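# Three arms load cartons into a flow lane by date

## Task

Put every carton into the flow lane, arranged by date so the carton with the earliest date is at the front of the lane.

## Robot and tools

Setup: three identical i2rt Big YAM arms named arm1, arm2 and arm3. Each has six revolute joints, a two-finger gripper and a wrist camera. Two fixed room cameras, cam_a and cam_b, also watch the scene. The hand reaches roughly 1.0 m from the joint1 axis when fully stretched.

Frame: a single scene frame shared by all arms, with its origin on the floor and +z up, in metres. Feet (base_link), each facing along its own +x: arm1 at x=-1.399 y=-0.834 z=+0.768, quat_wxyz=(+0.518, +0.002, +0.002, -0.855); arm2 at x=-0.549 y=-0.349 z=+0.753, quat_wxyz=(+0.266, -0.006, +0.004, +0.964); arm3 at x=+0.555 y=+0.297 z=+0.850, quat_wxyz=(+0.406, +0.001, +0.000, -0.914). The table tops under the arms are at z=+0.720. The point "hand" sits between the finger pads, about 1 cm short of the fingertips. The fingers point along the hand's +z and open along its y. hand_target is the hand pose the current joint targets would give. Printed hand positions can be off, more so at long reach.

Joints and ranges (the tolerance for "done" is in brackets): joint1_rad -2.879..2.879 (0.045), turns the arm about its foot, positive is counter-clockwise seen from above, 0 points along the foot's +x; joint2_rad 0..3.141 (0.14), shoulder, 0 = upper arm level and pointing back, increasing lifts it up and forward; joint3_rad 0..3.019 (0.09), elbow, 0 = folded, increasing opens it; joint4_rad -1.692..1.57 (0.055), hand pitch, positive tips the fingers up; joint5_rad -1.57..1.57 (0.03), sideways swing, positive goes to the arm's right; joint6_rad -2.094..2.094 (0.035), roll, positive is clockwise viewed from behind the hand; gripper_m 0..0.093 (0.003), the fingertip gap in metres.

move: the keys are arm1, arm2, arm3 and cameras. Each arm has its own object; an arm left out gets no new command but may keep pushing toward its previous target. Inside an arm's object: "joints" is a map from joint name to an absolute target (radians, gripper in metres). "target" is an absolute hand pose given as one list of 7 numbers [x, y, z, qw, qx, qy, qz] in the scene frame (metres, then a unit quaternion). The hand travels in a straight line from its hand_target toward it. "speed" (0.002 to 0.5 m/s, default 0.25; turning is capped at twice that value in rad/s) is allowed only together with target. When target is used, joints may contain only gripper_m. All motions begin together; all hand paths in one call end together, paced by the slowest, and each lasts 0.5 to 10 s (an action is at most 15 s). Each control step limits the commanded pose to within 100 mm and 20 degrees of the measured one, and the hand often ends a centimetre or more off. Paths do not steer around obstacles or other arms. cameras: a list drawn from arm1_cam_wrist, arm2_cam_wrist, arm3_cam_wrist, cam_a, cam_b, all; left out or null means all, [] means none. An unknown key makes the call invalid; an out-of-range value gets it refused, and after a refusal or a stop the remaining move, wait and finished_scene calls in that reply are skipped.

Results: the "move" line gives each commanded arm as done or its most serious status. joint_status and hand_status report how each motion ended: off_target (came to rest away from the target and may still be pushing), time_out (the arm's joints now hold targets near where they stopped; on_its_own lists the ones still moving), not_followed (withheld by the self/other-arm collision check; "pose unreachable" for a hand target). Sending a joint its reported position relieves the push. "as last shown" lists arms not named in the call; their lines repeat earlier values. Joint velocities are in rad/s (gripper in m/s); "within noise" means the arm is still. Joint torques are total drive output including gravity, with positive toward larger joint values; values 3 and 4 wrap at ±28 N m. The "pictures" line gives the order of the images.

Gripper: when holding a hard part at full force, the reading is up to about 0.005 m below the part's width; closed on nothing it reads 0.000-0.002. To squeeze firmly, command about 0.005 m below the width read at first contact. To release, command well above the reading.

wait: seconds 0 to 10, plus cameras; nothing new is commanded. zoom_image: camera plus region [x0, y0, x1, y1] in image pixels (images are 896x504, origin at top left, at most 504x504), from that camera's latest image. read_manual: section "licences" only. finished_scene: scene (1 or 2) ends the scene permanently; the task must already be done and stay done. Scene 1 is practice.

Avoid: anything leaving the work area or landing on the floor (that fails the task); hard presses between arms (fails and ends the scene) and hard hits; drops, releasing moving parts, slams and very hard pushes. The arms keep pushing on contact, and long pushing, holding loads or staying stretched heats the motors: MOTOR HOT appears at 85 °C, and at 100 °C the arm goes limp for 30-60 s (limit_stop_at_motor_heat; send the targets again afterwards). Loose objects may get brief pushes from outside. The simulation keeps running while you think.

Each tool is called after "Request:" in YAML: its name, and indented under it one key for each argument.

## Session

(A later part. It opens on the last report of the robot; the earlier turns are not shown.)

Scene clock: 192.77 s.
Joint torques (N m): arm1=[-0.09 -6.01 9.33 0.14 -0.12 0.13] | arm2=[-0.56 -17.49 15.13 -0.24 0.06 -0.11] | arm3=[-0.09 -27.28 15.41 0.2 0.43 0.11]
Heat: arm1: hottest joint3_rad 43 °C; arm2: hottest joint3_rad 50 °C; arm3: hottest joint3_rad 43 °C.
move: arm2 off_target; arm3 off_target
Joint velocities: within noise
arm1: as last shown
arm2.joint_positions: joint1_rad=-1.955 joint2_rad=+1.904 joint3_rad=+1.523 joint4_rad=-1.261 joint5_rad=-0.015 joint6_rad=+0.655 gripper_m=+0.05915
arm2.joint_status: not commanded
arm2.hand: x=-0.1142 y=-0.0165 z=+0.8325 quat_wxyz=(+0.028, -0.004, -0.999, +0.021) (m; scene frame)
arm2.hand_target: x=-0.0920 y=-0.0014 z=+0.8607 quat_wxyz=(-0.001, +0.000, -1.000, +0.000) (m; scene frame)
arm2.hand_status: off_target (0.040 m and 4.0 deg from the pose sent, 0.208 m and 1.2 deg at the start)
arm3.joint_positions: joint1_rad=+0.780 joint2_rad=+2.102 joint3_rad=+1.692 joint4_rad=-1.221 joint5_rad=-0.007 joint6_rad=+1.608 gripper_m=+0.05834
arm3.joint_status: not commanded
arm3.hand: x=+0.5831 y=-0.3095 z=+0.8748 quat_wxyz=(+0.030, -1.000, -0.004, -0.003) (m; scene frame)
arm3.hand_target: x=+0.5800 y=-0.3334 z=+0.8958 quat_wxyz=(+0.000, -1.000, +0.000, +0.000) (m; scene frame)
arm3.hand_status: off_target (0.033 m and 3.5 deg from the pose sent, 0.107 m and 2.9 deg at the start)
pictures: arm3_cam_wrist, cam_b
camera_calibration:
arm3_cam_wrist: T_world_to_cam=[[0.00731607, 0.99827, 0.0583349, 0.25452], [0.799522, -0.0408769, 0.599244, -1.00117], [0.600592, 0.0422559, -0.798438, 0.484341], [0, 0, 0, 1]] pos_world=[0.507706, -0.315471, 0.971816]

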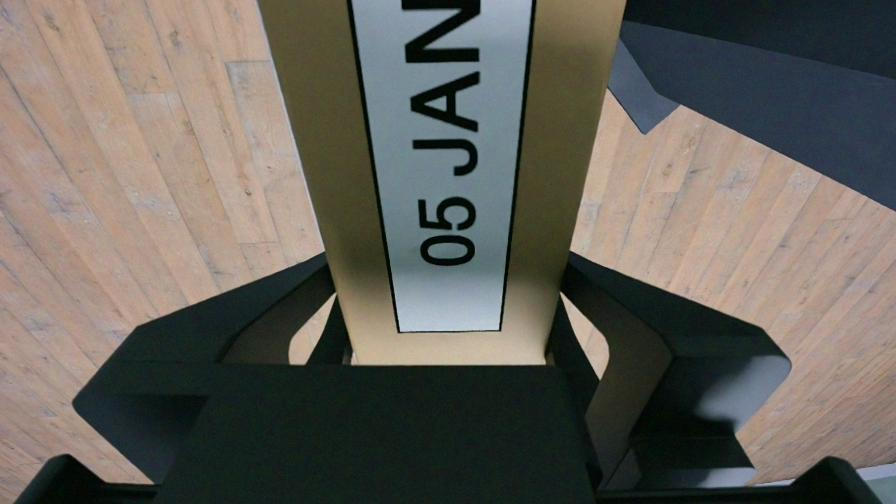

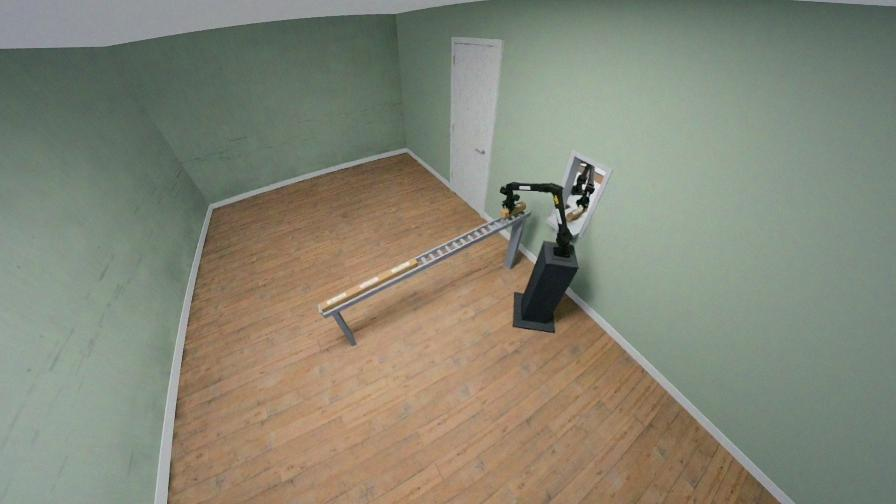

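Request:
move:
  arm2: {"target":[-0.06,0.0,0.81,0,0,1,0],"speed":0.1}
  arm3: {"target":[0.58,-0.356,0.868,0,0.9996,0,-0.028],"speed":0.1}
  cameras: ["arm3_cam_wrist","cam_b"]

Request:
zoom_image:
  camera: "cam_b"
  region: [480, 180, 550, 240]

Scene clock: 198.57 s.
Joint torques (N m): arm1=[-0.09 -5.95 9.33 0.13 -0.12 0.12] | arm2=[-1.03 -16.32 13.71 0.47 0 -0.13] | arm3=[1.08 -28.51 15.27 0.32 0.51 0.2]
Heat: arm1: hottest joint3_rad 43 °C; arm2: hottest joint3_rad 51 °C; arm3: hottest joint3_rad 44 °C.
move: arm2 off_target; arm3 off_target
Joint velocities: within noise
arm1: as last shown
arm2.joint_positions: joint1_rad=-1.976 joint2_rad=+1.986 joint3_rad=+1.571 joint4_rad=-1.198 joint5_rad=-0.013 joint6_rad=+0.627 gripper_m=+0.05915
arm2.joint_status: not commanded
arm2.hand: x=-0.0834 y=-0.0094 z=+0.8037 quat_wxyz=(+0.016, -0.001, -1.000, +0.012) (m; scene frame)
arm2.hand_target: x=-0.0609 y=-0.0009 z=+0.8105 quat_wxyz=(-0.001, +0.000, -1.000, +0.000) (m; scene frame)
arm2.hand_status: off_target (0.026 m and 2.3 deg from the pose sent, 0.061 m and 4.0 deg at the start)
arm3.joint_positions: joint1_rad=+0.780 joint2_rad=+2.188 joint3_rad=+1.761 joint4_rad=-1.213 joint5_rad=+0.047 joint6_rad=+1.615 gripper_m=+0.05834
arm3.joint_status: not commanded
arm3.hand: x=+0.5747 y=-0.3295 z=+0.8472 quat_wxyz=(+0.033, -0.999, -0.002, +0.024) (m; scene frame)
arm3.hand_target: x=+0.5802 y=-0.3543 z=+0.8690 quat_wxyz=(+0.000, -1.000, +0.000, +0.028) (m; scene frame)
arm3.hand_status: off_target (0.034 m and 3.8 deg from the pose sent, 0.047 m and 5.0 deg at the start)
pictures: arm3_cam_wrist, cam_b
camera_calibration:
arm3_cam_wrist: T_world_to_cam=[[0.0136007, 0.997912, 0.0631329, 0.268394], [0.830997, -0.046396, 0.554339, -0.960644], [0.556111, 0.0449238, -0.829893, 0.521245], [0, 0, 0, 1]] pos_world=[0.504772, -0.33582, 0.948155]

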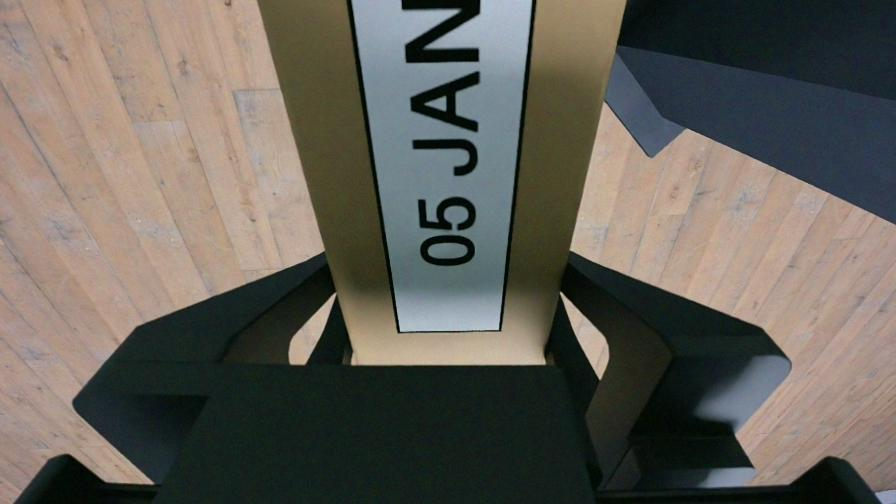

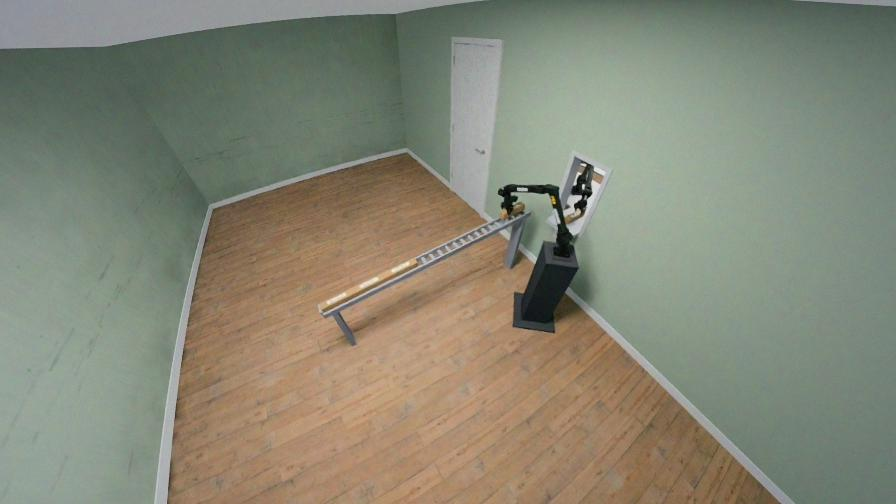

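Scaled by 7.200 from the camera's 896x504 image, which has a finer 1280x720 frame.

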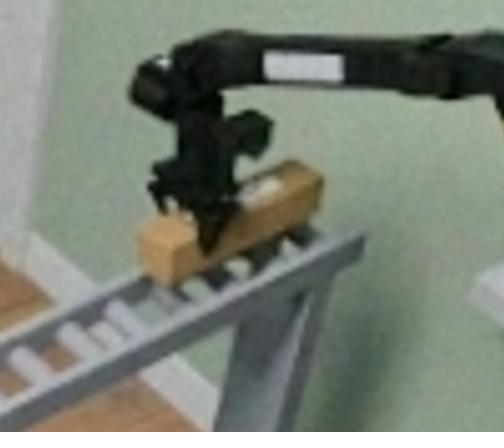

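Request:
move:
  arm2: {"target":[-0.06,0.0,0.792,0,0,1,0],"speed":0.05}
  arm3: {"target":[0.58,-0.356,0.842,0.025,-0.9993,0,0.028],"speed":0.06}
  cameras: ["arm3_cam_wrist","cam_b"]

Request:
zoom_image:
  camera: "cam_b"
  region: [480, 180, 550, 240]

Scene clock: 205.07 s.
Joint torques (N m): arm1=[-0.09 -5.89 9.35 0.14 -0.12 0.12] | arm2=[-1.03 -15.27 12.25 0.87 -0.05 -0.12] | arm3=[0.91 -29.68 14.91 -0.39 0.41 0.18]
Heat: arm1: hottest joint3_rad 43 °C; arm2: hottest joint3_rad 51 °C; arm3: hottest joint3_rad 44 °C.
move: arm2 off_target; arm3 off_target
Joint velocities: within noise
arm1: as last shown
arm2.joint_positions: joint1_rad=-1.976 joint2_rad=+1.993 joint3_rad=+1.571 joint4_rad=-1.166 joint5_rad=-0.013 joint6_rad=+0.627 gripper_m=+0.05915
arm2.joint_status: not commanded
arm2.hand: x=-0.0774 y=-0.0056 z=+0.7997 quat_wxyz=(+0.006, -0.001, -1.000, +0.006) (m; scene frame)
arm2.hand_target: x=-0.0606 y=-0.0006 z=+0.7923 quat_wxyz=(+0.000, +0.000, -1.000, +0.000) (m; scene frame)
arm2.hand_status: off_target (0.020 m and 0.9 deg from the pose sent, 0.028 m and 2.3 deg at the start)
arm3.joint_positions: joint1_rad=+0.780 joint2_rad=+2.253 joint3_rad=+1.799 joint4_rad=-1.219 joint5_rad=+0.047 joint6_rad=+1.615 gripper_m=+0.05834
arm3.joint_status: not commanded
arm3.hand: x=+0.5750 y=-0.3335 z=+0.8196 quat_wxyz=(+0.051, -0.998, -0.002, +0.025) (m; scene frame)
arm3.hand_target: x=+0.5801 y=-0.3546 z=+0.8426 quat_wxyz=(+0.024, -0.999, +0.000, +0.028) (m; scene frame)
arm3.hand_status: off_target (0.032 m and 3.0 deg from the pose sent, 0.028 m and 1.1 deg at the start)
pictures: arm3_cam_wrist, cam_b
camera_calibration:
arm3_cam_wrist: T_world_to_cam=[[0.0144192, 0.995118, 0.0976327, 0.244431], [0.831873, -0.0661147, 0.551014, -0.950085], [0.554779, 0.0732728, -0.828765, 0.507684], [0, 0, 0, 1]] pos_world=[0.505173, -0.343252, 0.920397]

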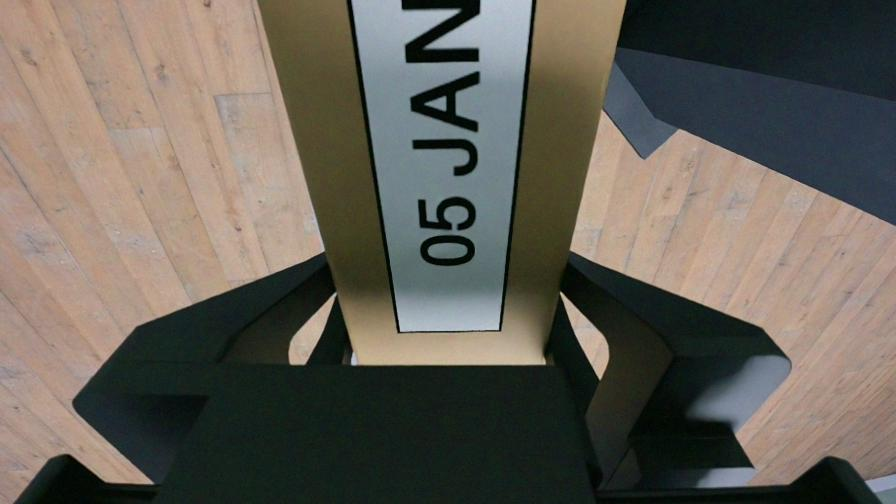

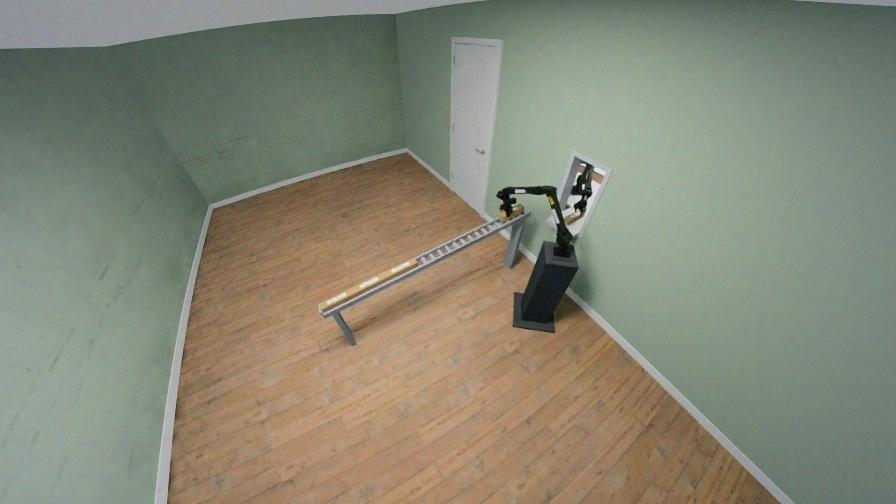

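Scaled by 7.200 from the camera's 896x504 image, which has a finer 1280x720 frame.

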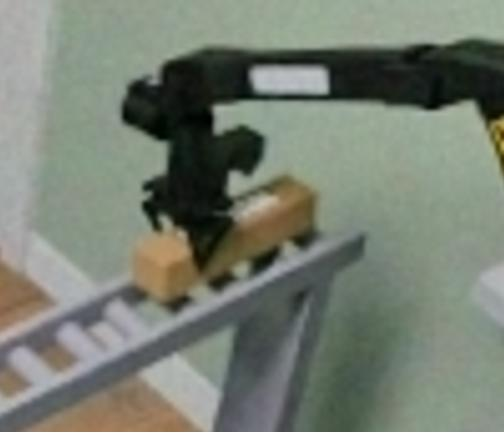

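Request:
move:
  arm2: {"joints":{"gripper_m":0.093}}
  arm3: {"target":[0.58,-0.350,0.822,-0.03,-0.9993,0,0.028],"speed":0.06}
  cameras: ["arm3_cam_wrist","cam_b"]

Request:
zoom_image:
  camera: "cam_b"
  region: [480, 180, 550, 240]

Scene clock: 216.80 s.
Joint torques (N m): arm1=[-0.03 -5.95 9.33 0.13 -0.12 0.12] | arm2=[-1.03 -16.97 12.15 0.65 -0.03 -0.12] | arm3=[1.14 -30.74 9.58 0.68 0.14 0.14]
Heat: arm1: hottest joint3_rad 42 °C; arm2: hottest joint3_rad 51 °C; arm3: hottest joint3_rad 45 °C.
move: arm2 done; arm3 off_target
Joint velocities: within noise
arm1: as last shown
arm2.joint_positions: joint1_rad=-1.976 joint2_rad=+2.010 joint3_rad=+1.571 joint4_rad=-1.162 joint5_rad=-0.013 joint6_rad=+0.627 gripper_m=+0.09294
arm2.joint_status: all done
arm2.hand: x=-0.0778 y=-0.0060 z=+0.7896 quat_wxyz=(+0.012, -0.001, -1.000, +0.009) (m; scene frame)
arm2.hand_target: x=-0.0607 y=-0.0005 z=+0.7922 quat_wxyz=(+0.000, +0.000, -1.000, +0.000) (m; scene frame)
arm2.hand_status: not commanded
arm3.joint_positions: joint1_rad=+0.781 joint2_rad=+2.218 joint3_rad=+1.696 joint4_rad=-1.028 joint5_rad=+0.061 joint6_rad=+1.617 gripper_m=+0.05834
arm3.joint_status: not commanded
arm3.hand: x=+0.5738 y=-0.3429 z=+0.8058 quat_wxyz=(-0.012, -1.000, +0.000, +0.029) (m; scene frame)
arm3.hand_target: x=+0.5800 y=-0.3498 z=+0.8219 quat_wxyz=(-0.030, -0.999, +0.000, +0.028) (m; scene frame)
arm3.hand_status: off_target (0.019 m and 2.1 deg from the pose sent, 0.018 m and 9.2 deg at the start)
pictures: arm3_cam_wrist, cam_b
camera_calibration:
arm3_cam_wrist: T_world_to_cam=[[0.0147741, 0.999519, -0.0272599, 0.357088], [0.836276, 0.00259267, 0.548302, -0.918949], [0.548109, -0.0308975, -0.835836, 0.47144], [0, 0, 0, 1]] pos_world=[0.504819, -0.339967, 0.907642]

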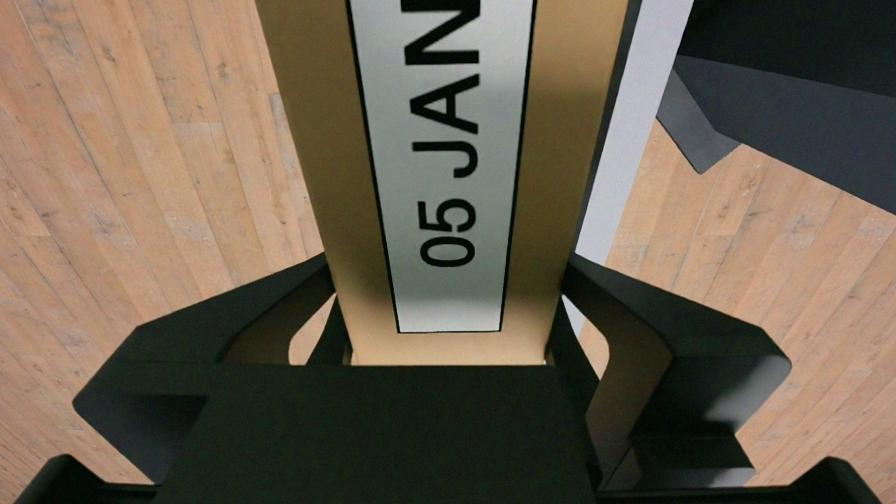

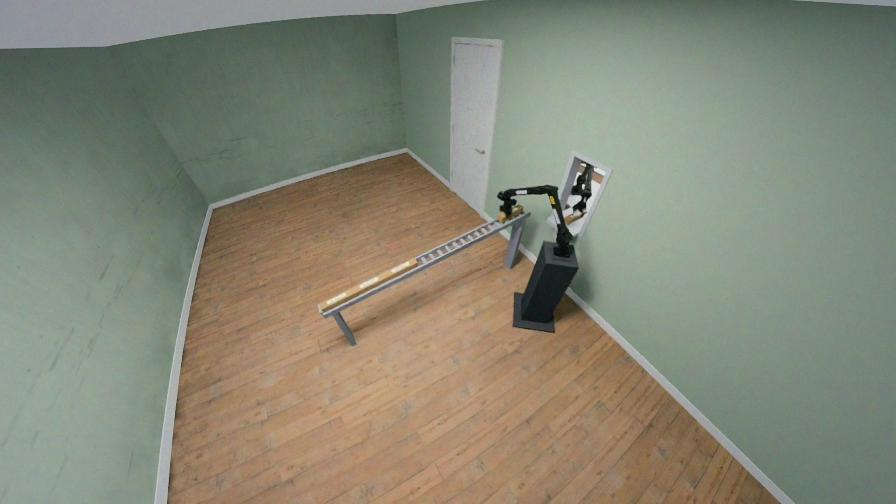

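Scaled by 7.200 from the camera's 896x504 image, which has a finer 1280x720 frame.

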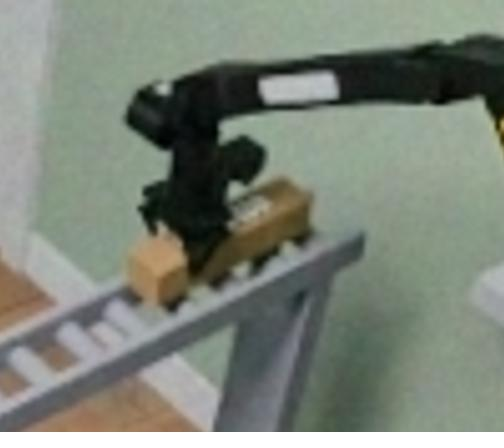

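Request:
move:
  arm2: {"target":[-0.10,-0.01,0.89,0,0,1,0]}
  arm3: {"target":[0.58,-0.327,0.83,-0.022,-0.9993,0,0.028],"speed":0.1}
  cameras: ["arm3_cam_wrist"]

Request:
move:
  arm2: {"target":[-0.32,-0.03,0.95,0,0,1,0]}
  arm3: {"target":[0.58,-0.327,0.80,-0.022,-0.9993,0,0.028],"speed":0.06}
  cameras: ["arm3_cam_wrist","cam_b"]

Request:
zoom_image:
  camera: "cam_b"
  region: [480, 180, 550, 240]

Scene clock: 222.27 s.
Joint torques (N m): arm1=[-0.09 -5.95 9.35 0.16 -0.11 0.12] | arm2=[0.44 -15.21 12.19 -0.16 -0.04 0.11] | arm3=[1.14 -31.56 9.68 0.27 0.4 0.08]
Heat: arm1: hottest joint3_rad 42 °C; arm2: hottest joint3_rad 51 °C; arm3: hottest joint3_rad 44 °C.
move: arm2 off_target; arm3 off_target
Joint velocities: within noise
arm1: as last shown
arm2.joint_positions: joint1_rad=-1.973 joint2_rad=+1.830 joint3_rad=+1.571 joint4_rad=-1.315 joint5_rad=-0.013 joint6_rad=+0.629 gripper_m=+0.09295
arm2.joint_status: not commanded
arm2.hand: x=-0.1041 y=-0.0205 z=+0.8887 quat_wxyz=(+0.001, +0.000, -1.000, +0.002) (m; scene frame)
arm2.hand_target: x=-0.1002 y=-0.0102 z=+0.8901 quat_wxyz=(+0.000, +0.000, -1.000, +0.000) (m; scene frame)
arm2.hand_status: off_target (0.011 m and 0.2 deg from the pose sent, 0.103 m and 1.7 deg at the start)
arm3.joint_positions: joint1_rad=+0.781 joint2_rad=+2.177 joint3_rad=+1.614 joint4_rad=-1.014 joint5_rad=+0.053 joint6_rad=+1.625 gripper_m=+0.05834
arm3.joint_status: not commanded
arm3.hand: x=+0.5740 y=-0.3172 z=+0.8036 quat_wxyz=(+0.002, -1.000, +0.004, +0.026) (m; scene frame)
arm3.hand_target: x=+0.5799 y=-0.3266 z=+0.8297 quat_wxyz=(-0.022, -0.999, +0.000, +0.028) (m; scene frame)
arm3.hand_status: off_target (0.029 m and 2.8 deg from the pose sent, 0.030 m and 1.2 deg at the start)
pictures: arm3_cam_wrist
camera_calibration:
arm3_cam_wrist: T_world_to_cam=[[0.0227467, 0.999741, 0.000234346, 0.304817], [0.832468, -0.0190706, 0.553744, -0.926981], [0.553605, -0.0124008, -0.832687, 0.470425], [0, 0, 0, 1]] pos_world=[0.504319, -0.316583, 0.904955]

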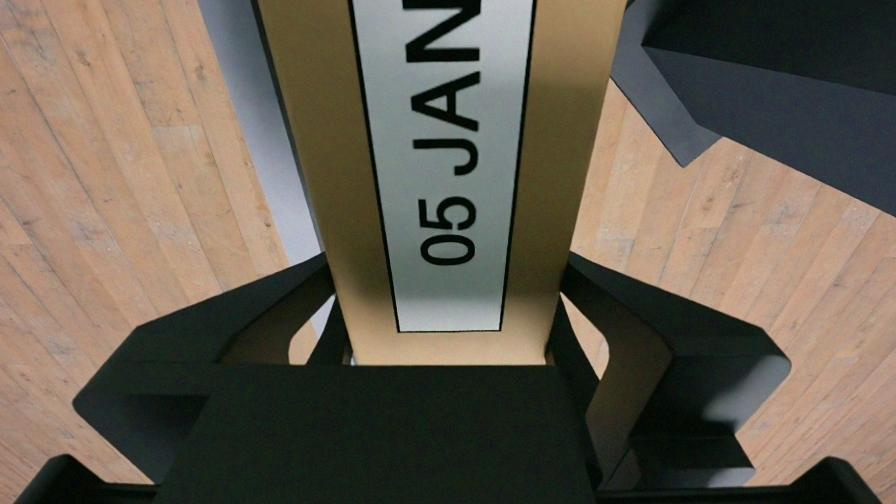

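Scene clock: 224.17 s.
Joint torques (N m): arm1=[-0.15 -5.89 9.33 0.13 -0.11 0.13] | arm2=[0.26 -9.41 8.38 -0.06 0.08 0.05] | arm3=[1.26 -27.46 9.92 0.65 0.41 0.08]
Heat: arm1: hottest joint3_rad 42 °C; arm2: hottest joint3_rad 51 °C; arm3: hottest joint3_rad 44 °C.
move: arm2 off_target; arm3 done
Joint velocities: within noise
arm1: as last shown
arm2.joint_positions: joint1_rad=-1.673 joint2_rad=+1.375 joint3_rad=+1.210 joint4_rad=-1.372 joint5_rad=-0.015 joint6_rad=+0.925 gripper_m=+0.09295
arm2.joint_status: not commanded
arm2.hand: x=-0.3129 y=-0.0252 z=+0.9582 quat_wxyz=(-0.009, +0.002, -1.000, -0.012) (m; scene frame)
arm2.hand_target: x=-0.3199 y=-0.0301 z=+0.9501 quat_wxyz=(+0.000, +0.000, -1.000, +0.000) (m; scene frame)
arm2.hand_status: off_target (0.012 m and 1.8 deg from the pose sent, 0.225 m and 0.2 deg at the start)
arm3.joint_positions: joint1_rad=+0.781 joint2_rad=+2.177 joint3_rad=+1.596 joint4_rad=-0.966 joint5_rad=+0.053 joint6_rad=+1.625 gripper_m=+0.05834
arm3.joint_status: not commanded
arm3.hand: x=+0.5741 y=-0.3206 z=+0.7976 quat_wxyz=(-0.013, -1.000, +0.004, +0.025) (m; scene frame)
arm3.hand_target: x=+0.5800 y=-0.3268 z=+0.8001 quat_wxyz=(-0.022, -0.999, +0.000, +0.028) (m; scene frame)
arm3.hand_status: done (0.009 m and 1.2 deg from the pose sent, 0.012 m and 2.8 deg at the start)
pictures: arm3_cam_wrist, cam_b
camera_calibration:
arm3_cam_wrist: T_world_to_cam=[[0.0228272, 0.999317, -0.0290637, 0.331345], [0.831703, -0.00285082, 0.555214, -0.919425], [0.554751, -0.0368463, -0.8312, 0.455655], [0, 0, 0, 1]] pos_world=[0.504349, -0.31695, 0.898848]

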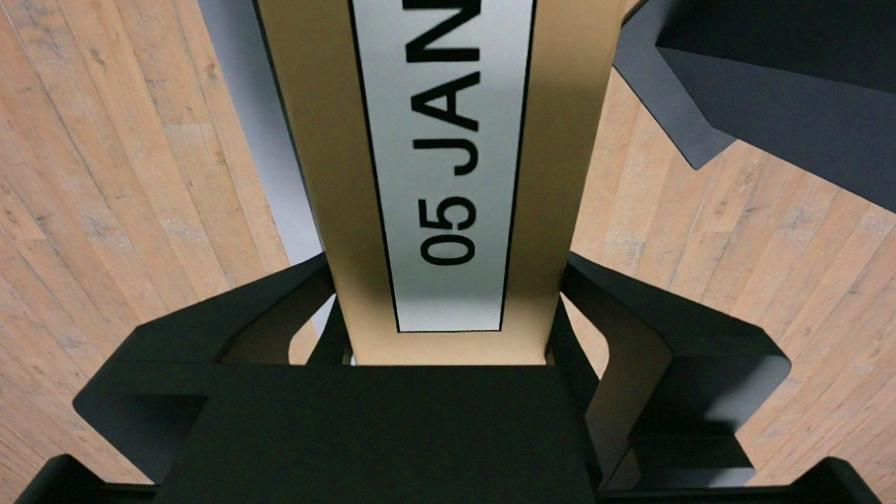

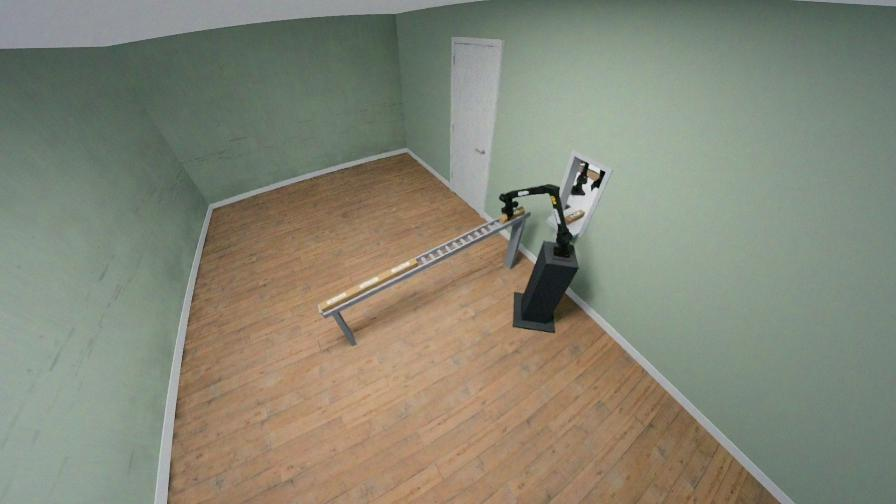

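Scaled by 7.200 from the camera's 896x504 image, which has a finer 1280x720 frame.

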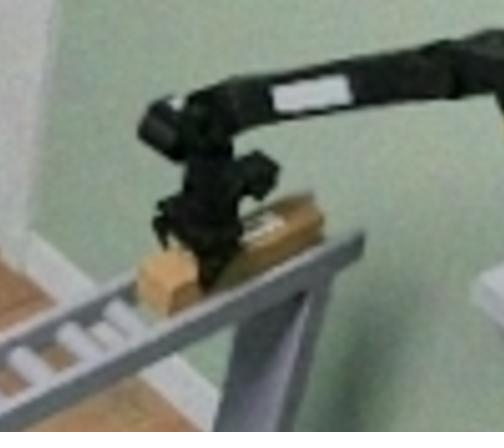

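Request:
move:
  arm3: {"target":[0.58,-0.337,0.805,-0.022,-0.9993,0,0.028],"speed":0.06}
  cameras: ["arm3_cam_wrist"]

Request:
move:
  arm3: {"target":[0.58,-0.337,0.785,-0.018,-0.9993,0,0.028],"speed":0.05}
  cameras: ["arm3_cam_wrist","cam_b"]

Request:
zoom_image:
  camera: "cam_b"
  region: [480, 180, 550, 240]

Scene clock: 229.93 s.
Joint torques (N m): arm1=[-0.09 -5.89 9.36 0.13 -0.11 0.12] | arm2=[0.26 -9.47 8.38 -0.08 0.08 0.09] | arm3=[1.14 -27.16 13.56 -0.18 0.42 0.06]
Heat: arm1: hottest joint3_rad 42 °C; arm2: hottest joint3_rad 50 °C; arm3: hottest joint3_rad 44 °C.
move: arm3 off_target
Joint velocities: within noise
arm1, arm2: as last shown
arm3.joint_positions: joint1_rad=+0.781 joint2_rad=+2.188 joint3_rad=+1.596 joint4_rad=-0.970 joint5_rad=+0.053 joint6_rad=+1.626 gripper_m=+0.05834
arm3.joint_status: not commanded
arm3.hand: x=+0.5740 y=-0.3178 z=+0.7915 quat_wxyz=(-0.006, -1.000, +0.004, +0.025) (m; scene frame)
arm3.hand_target: x=+0.5800 y=-0.3362 z=+0.8054 quat_wxyz=(-0.022, -0.999, +0.000, +0.028) (m; scene frame)
arm3.hand_status: off_target (0.024 m and 1.9 deg from the pose sent, 0.019 m and 1.2 deg at the start)
pictures: arm3_cam_wrist
camera_calibration:
arm3_cam_wrist: T_world_to_cam=[[0.0235463, 0.999604, -0.0154057, 0.317282], [0.832048, -0.0110521, 0.554594, -0.918224], [0.554204, -0.0258769, -0.831979, 0.455134], [0, 0, 0, 1]] pos_world=[0.504298, -0.315527, 0.892791]

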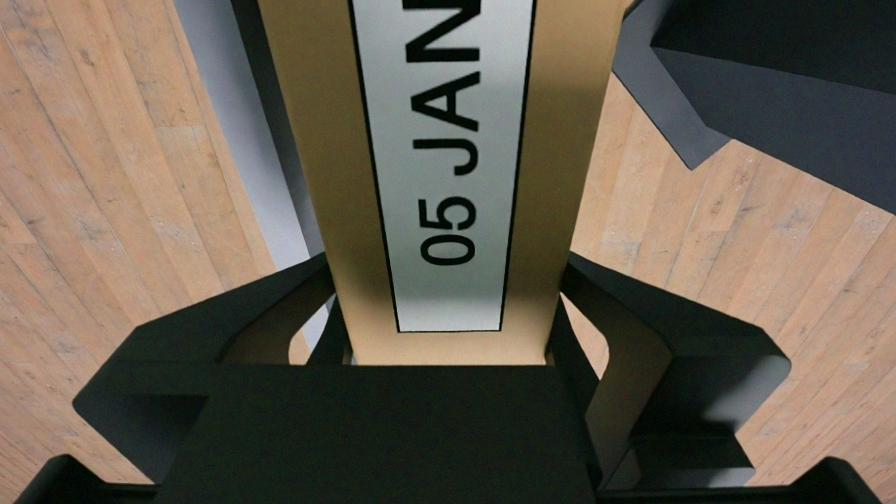

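Scene clock: 230.90 s.
Joint torques (N m): arm1=[-0.03 -5.89 9.35 0.16 -0.11 0.12] | arm2=[0.26 -9.47 8.38 -0.08 0.08 0.09] | arm3=[0.97 -25.41 13.16 0.61 0.21 0.05]
Heat: arm1: hottest joint3_rad 42 °C; arm2: hottest joint3_rad 50 °C; arm3: hottest joint3_rad 44 °C.
move: arm3 off_target
Joint velocities: within noise
arm1.joint_positions: joint1_rad=+0.311 joint2_rad=+0.998 joint3_rad=+0.997 joint4_rad=-1.342 joint5_rad=+0.007 joint6_rad=-1.342 gripper_m=+0.09295
arm1.joint_status: not commanded
arm1.hand: x=-1.4535 y=-1.1417 z=+1.0116 quat_wxyz=(-0.001, -0.198, -0.974, +0.111) (m; scene frame)
arm1.hand_target: x=-1.4562 y=-1.1401 z=+1.0117 quat_wxyz=(-0.001, -0.206, -0.973, +0.107) (m; scene frame)
arm1.hand_status: not commanded
arm2: as last shown
arm3.joint_positions: joint1_rad=+0.781 joint2_rad=+2.199 joint3_rad=+1.600 joint4_rad=-0.968 joint5_rad=+0.058 joint6_rad=+1.627 gripper_m=+0.05834
arm3.joint_status: not commanded
arm3.hand: x=+0.5732 y=-0.3180 z=+0.7858 quat_wxyz=(-0.003, -1.000, +0.005, +0.028) (m; scene frame)
arm3.hand_target: x=+0.5800 y=-0.3362 z=+0.7855 quat_wxyz=(-0.018, -0.999, +0.000, +0.028) (m; scene frame)
arm3.hand_status: off_target (0.020 m and 1.8 deg from the pose sent, 0.021 m and 1.5 deg at the start)
pictures: arm3_cam_wrist, cam_b
camera_calibration:
arm3_cam_wrist: T_world_to_cam=[[0.025023, 0.999636, -0.0101322, 0.312401], [0.834905, -0.0153228, 0.550181, -0.913933], [0.549825, -0.0222266, -0.834984, 0.456931], [0, 0, 0, 1]] pos_world=[0.503997, -0.316135, 0.887524]

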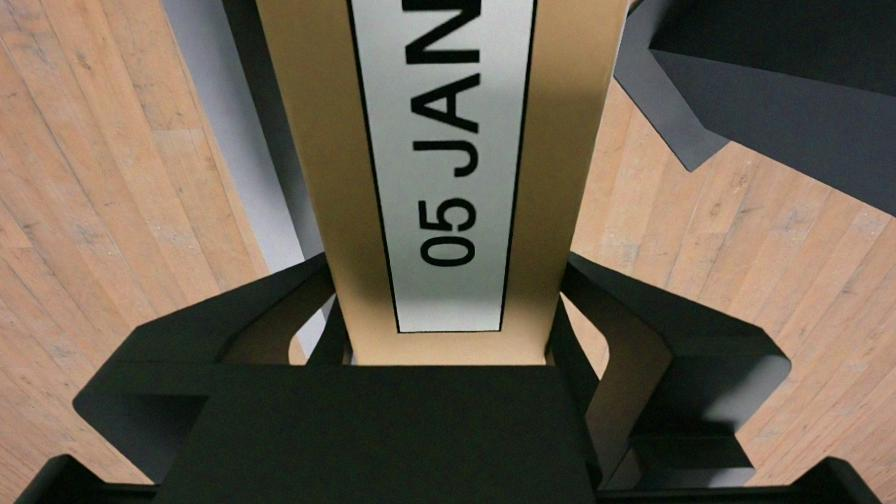

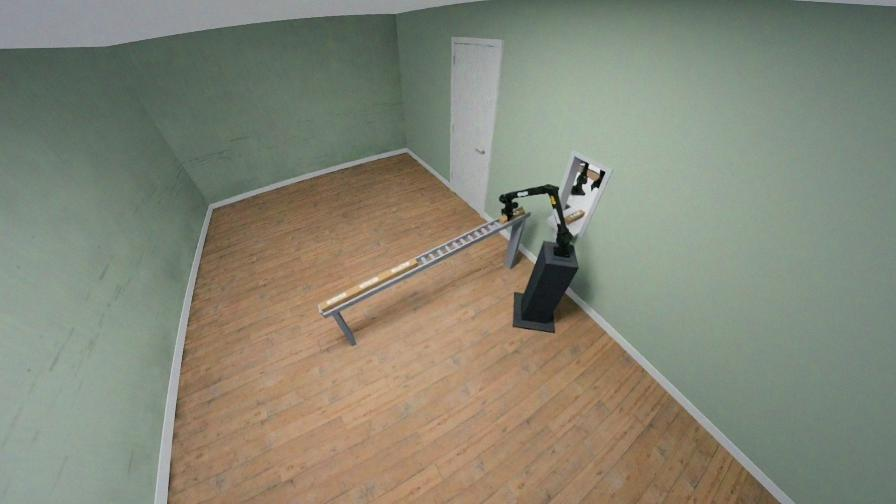

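Scaled by 7.200 from the camera's 896x504 image, which has a finer 1280x720 frame.

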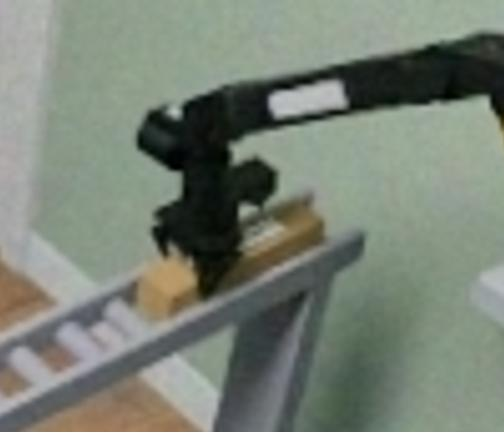

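Request:
move:
  arm3: {"target":[0.58,-0.348,0.785,-0.018,-0.9993,0,0.028],"speed":0.05}
  cameras: []

Request:
move:
  arm3: {"target":[0.58,-0.342,0.768,-0.018,-0.9993,0,0.028],"speed":0.05}
  cameras: ["arm3_cam_wrist","cam_b"]

Request:
zoom_image:
  camera: "cam_b"
  region: [480, 180, 550, 240]

Scene clock: 234.50 s.
Joint torques (N m): arm1=[-0.09 -5.89 9.33 0.14 -0.11 0.12] | arm2=[0.32 -9.41 8.38 -0.08 0.08 0.1] | arm3=[0.85 -25.7 13.79 0.27 0.15 -0.07]
Heat: arm1: hottest joint3_rad 43 °C; arm2: hottest joint3_rad 50 °C; arm3: hottest joint3_rad 44 °C.
move: arm3 off_target
Joint velocities: within noise
arm1, arm2: as last shown
arm3.joint_positions: joint1_rad=+0.781 joint2_rad=+2.222 joint3_rad=+1.641 joint4_rad=-0.977 joint5_rad=+0.060 joint6_rad=+1.638 gripper_m=+0.05834
arm3.joint_status: not commanded
arm3.hand: x=+0.5734 y=-0.3302 z=+0.7852 quat_wxyz=(-0.008, -1.000, +0.010, +0.029) (m; scene frame)
arm3.hand_target: x=+0.5800 y=-0.3471 z=+0.7854 quat_wxyz=(-0.018, -0.999, +0.000, +0.028) (m; scene frame)
arm3.hand_status: off_target (0.019 m and 1.7 deg from the pose sent, 0.031 m and 1.8 deg at the start)
pictures: none
No camera images: "cameras" was empty.

Scene clock: 235.47 s.
Joint torques (N m): arm1=[-0.15 -5.95 9.33 0.14 -0.12 0.12] | arm2=[0.21 -9.41 8.36 -0.08 0.08 0.09] | arm3=[1.03 -24.88 10.99 1.37 0.13 -0.08]
Heat: arm1: hottest joint3_rad 43 °C; arm2: hottest joint3_rad 49 °C; arm3: hottest joint3_rad 44 °C.
move: arm3 off_target
Joint velocities: within noise
arm1, arm2: as last shown
arm3.joint_positions: joint1_rad=+0.781 joint2_rad=+2.224 joint3_rad=+1.641 joint4_rad=-0.967 joint5_rad=+0.061 joint6_rad=+1.640 gripper_m=+0.05834
arm3.joint_status: not commanded
arm3.hand: x=+0.5734 y=-0.3324 z=+0.7844 quat_wxyz=(-0.012, -0.999, +0.011, +0.029) (m; scene frame)
arm3.hand_target: x=+0.5799 y=-0.3410 z=+0.7683 quat_wxyz=(-0.018, -0.999, +0.000, +0.028) (m; scene frame)
arm3.hand_status: off_target (0.020 m and 1.5 deg from the pose sent, 0.022 m and 1.7 deg at the start)
pictures: arm3_cam_wrist, cam_b
camera_calibration:
arm3_cam_wrist: T_world_to_cam=[[0.0376199, 0.998874, -0.0289167, 0.334032], [0.835608, -0.0155747, 0.549106, -0.91318], [0.548037, -0.0448203, -0.835252, 0.448999], [0, 0, 0, 1]] pos_world=[0.504426, -0.327754, 0.886119]

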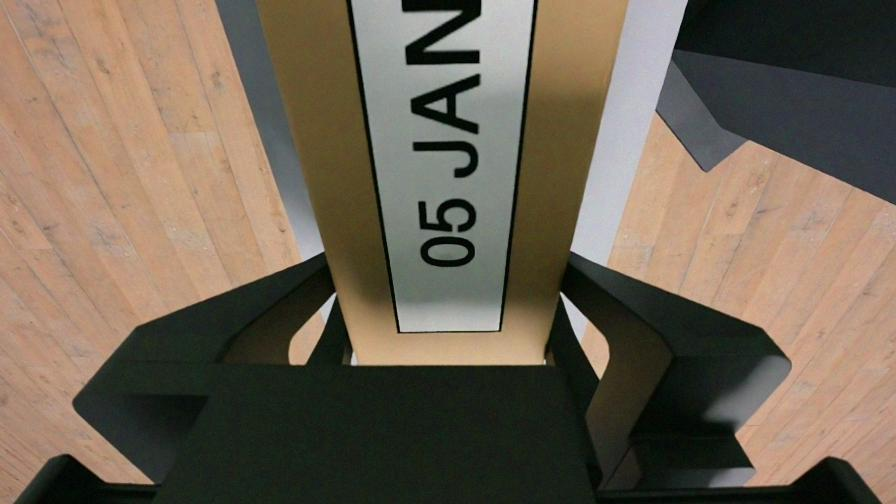

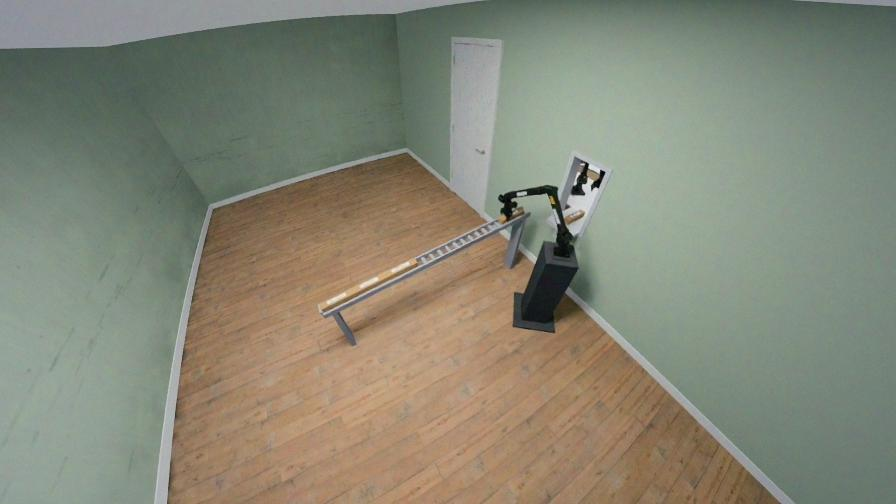

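Scaled by 7.200 from the camera's 896x504 image, which has a finer 1280x720 frame.

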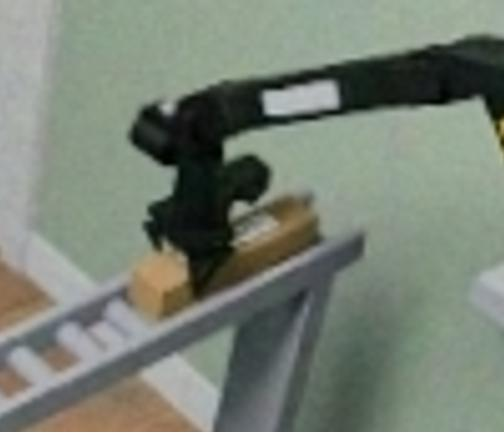

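Request:
move:
  arm3: {"joints":{"gripper_m":0.075}}
  cameras: ["cam_b","arm3_cam_wrist"]

Request:
zoom_image:
  camera: "cam_b"
  region: [310, 180, 550, 330]

Scene clock: 238.20 s.
Joint torques (N m): arm1=[-0.15 -5.89 9.35 0.14 -0.11 0.12] | arm2=[0.26 -9.41 8.36 -0.09 0.08 0.09] | arm3=[0.97 -25 11.03 0.69 0.12 -0.03]
Heat: arm1: hottest joint3_rad 43 °C; arm2: hottest joint3_rad 49 °C; arm3: hottest joint3_rad 44 °C.
move: arm3 done
Joint velocities: within noise
arm1, arm2: as last shown
arm3.joint_positions: joint1_rad=+0.781 joint2_rad=+2.226 joint3_rad=+1.641 joint4_rad=-0.949 joint5_rad=+0.060 joint6_rad=+1.635 gripper_m=+0.07486
arm3.joint_status: all done
arm3.hand: x=+0.5737 y=-0.3362 z=+0.7833 quat_wxyz=(-0.020, -0.999, +0.009, +0.028) (m; scene frame)
arm3.hand_target: x=+0.5799 y=-0.3410 z=+0.7683 quat_wxyz=(-0.018, -0.999, +0.000, +0.028) (m; scene frame)
arm3.hand_status: not commanded
pictures: arm3_cam_wrist, cam_b
camera_calibration:
arm3_cam_wrist: T_world_to_cam=[[0.0331128, 0.99849, -0.0438273, 0.351956], [0.835128, -0.00355181, 0.550044, -0.909289], [0.549058, -0.0548149, -0.833985, 0.442876], [0, 0, 0, 1]] pos_world=[0.504553, -0.330378, 0.884926]

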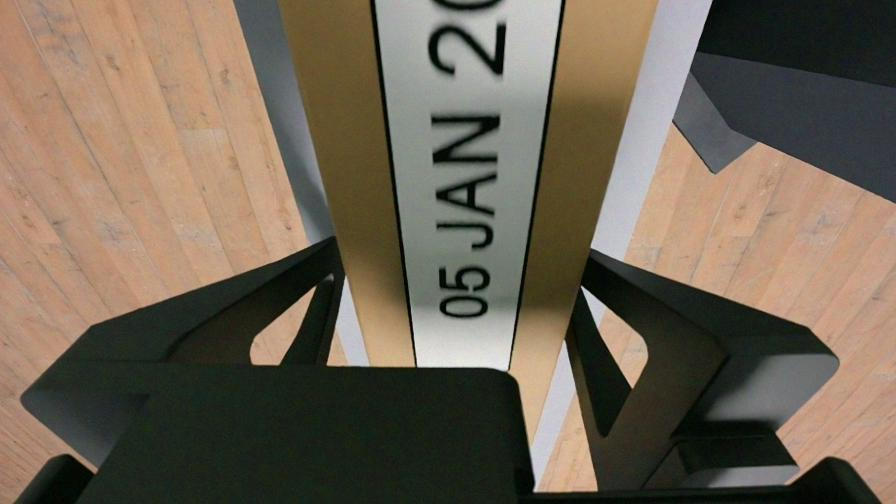

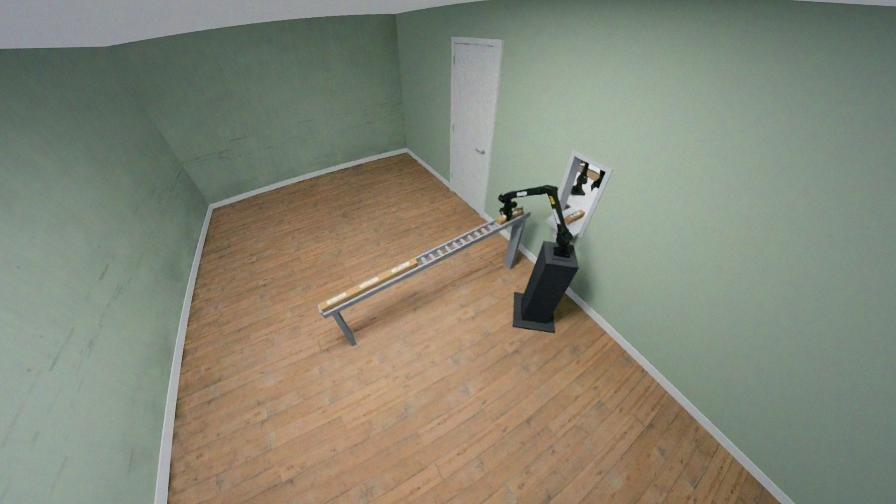

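Scaled by 2.100 from the camera's 896x504 image, which has a finer 1280x720 frame.

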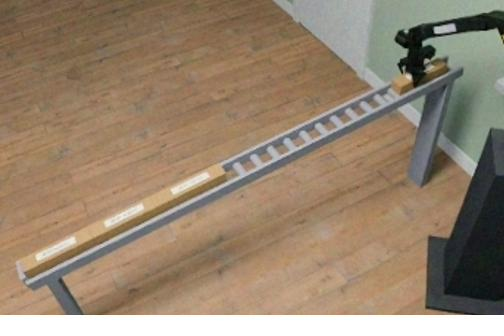

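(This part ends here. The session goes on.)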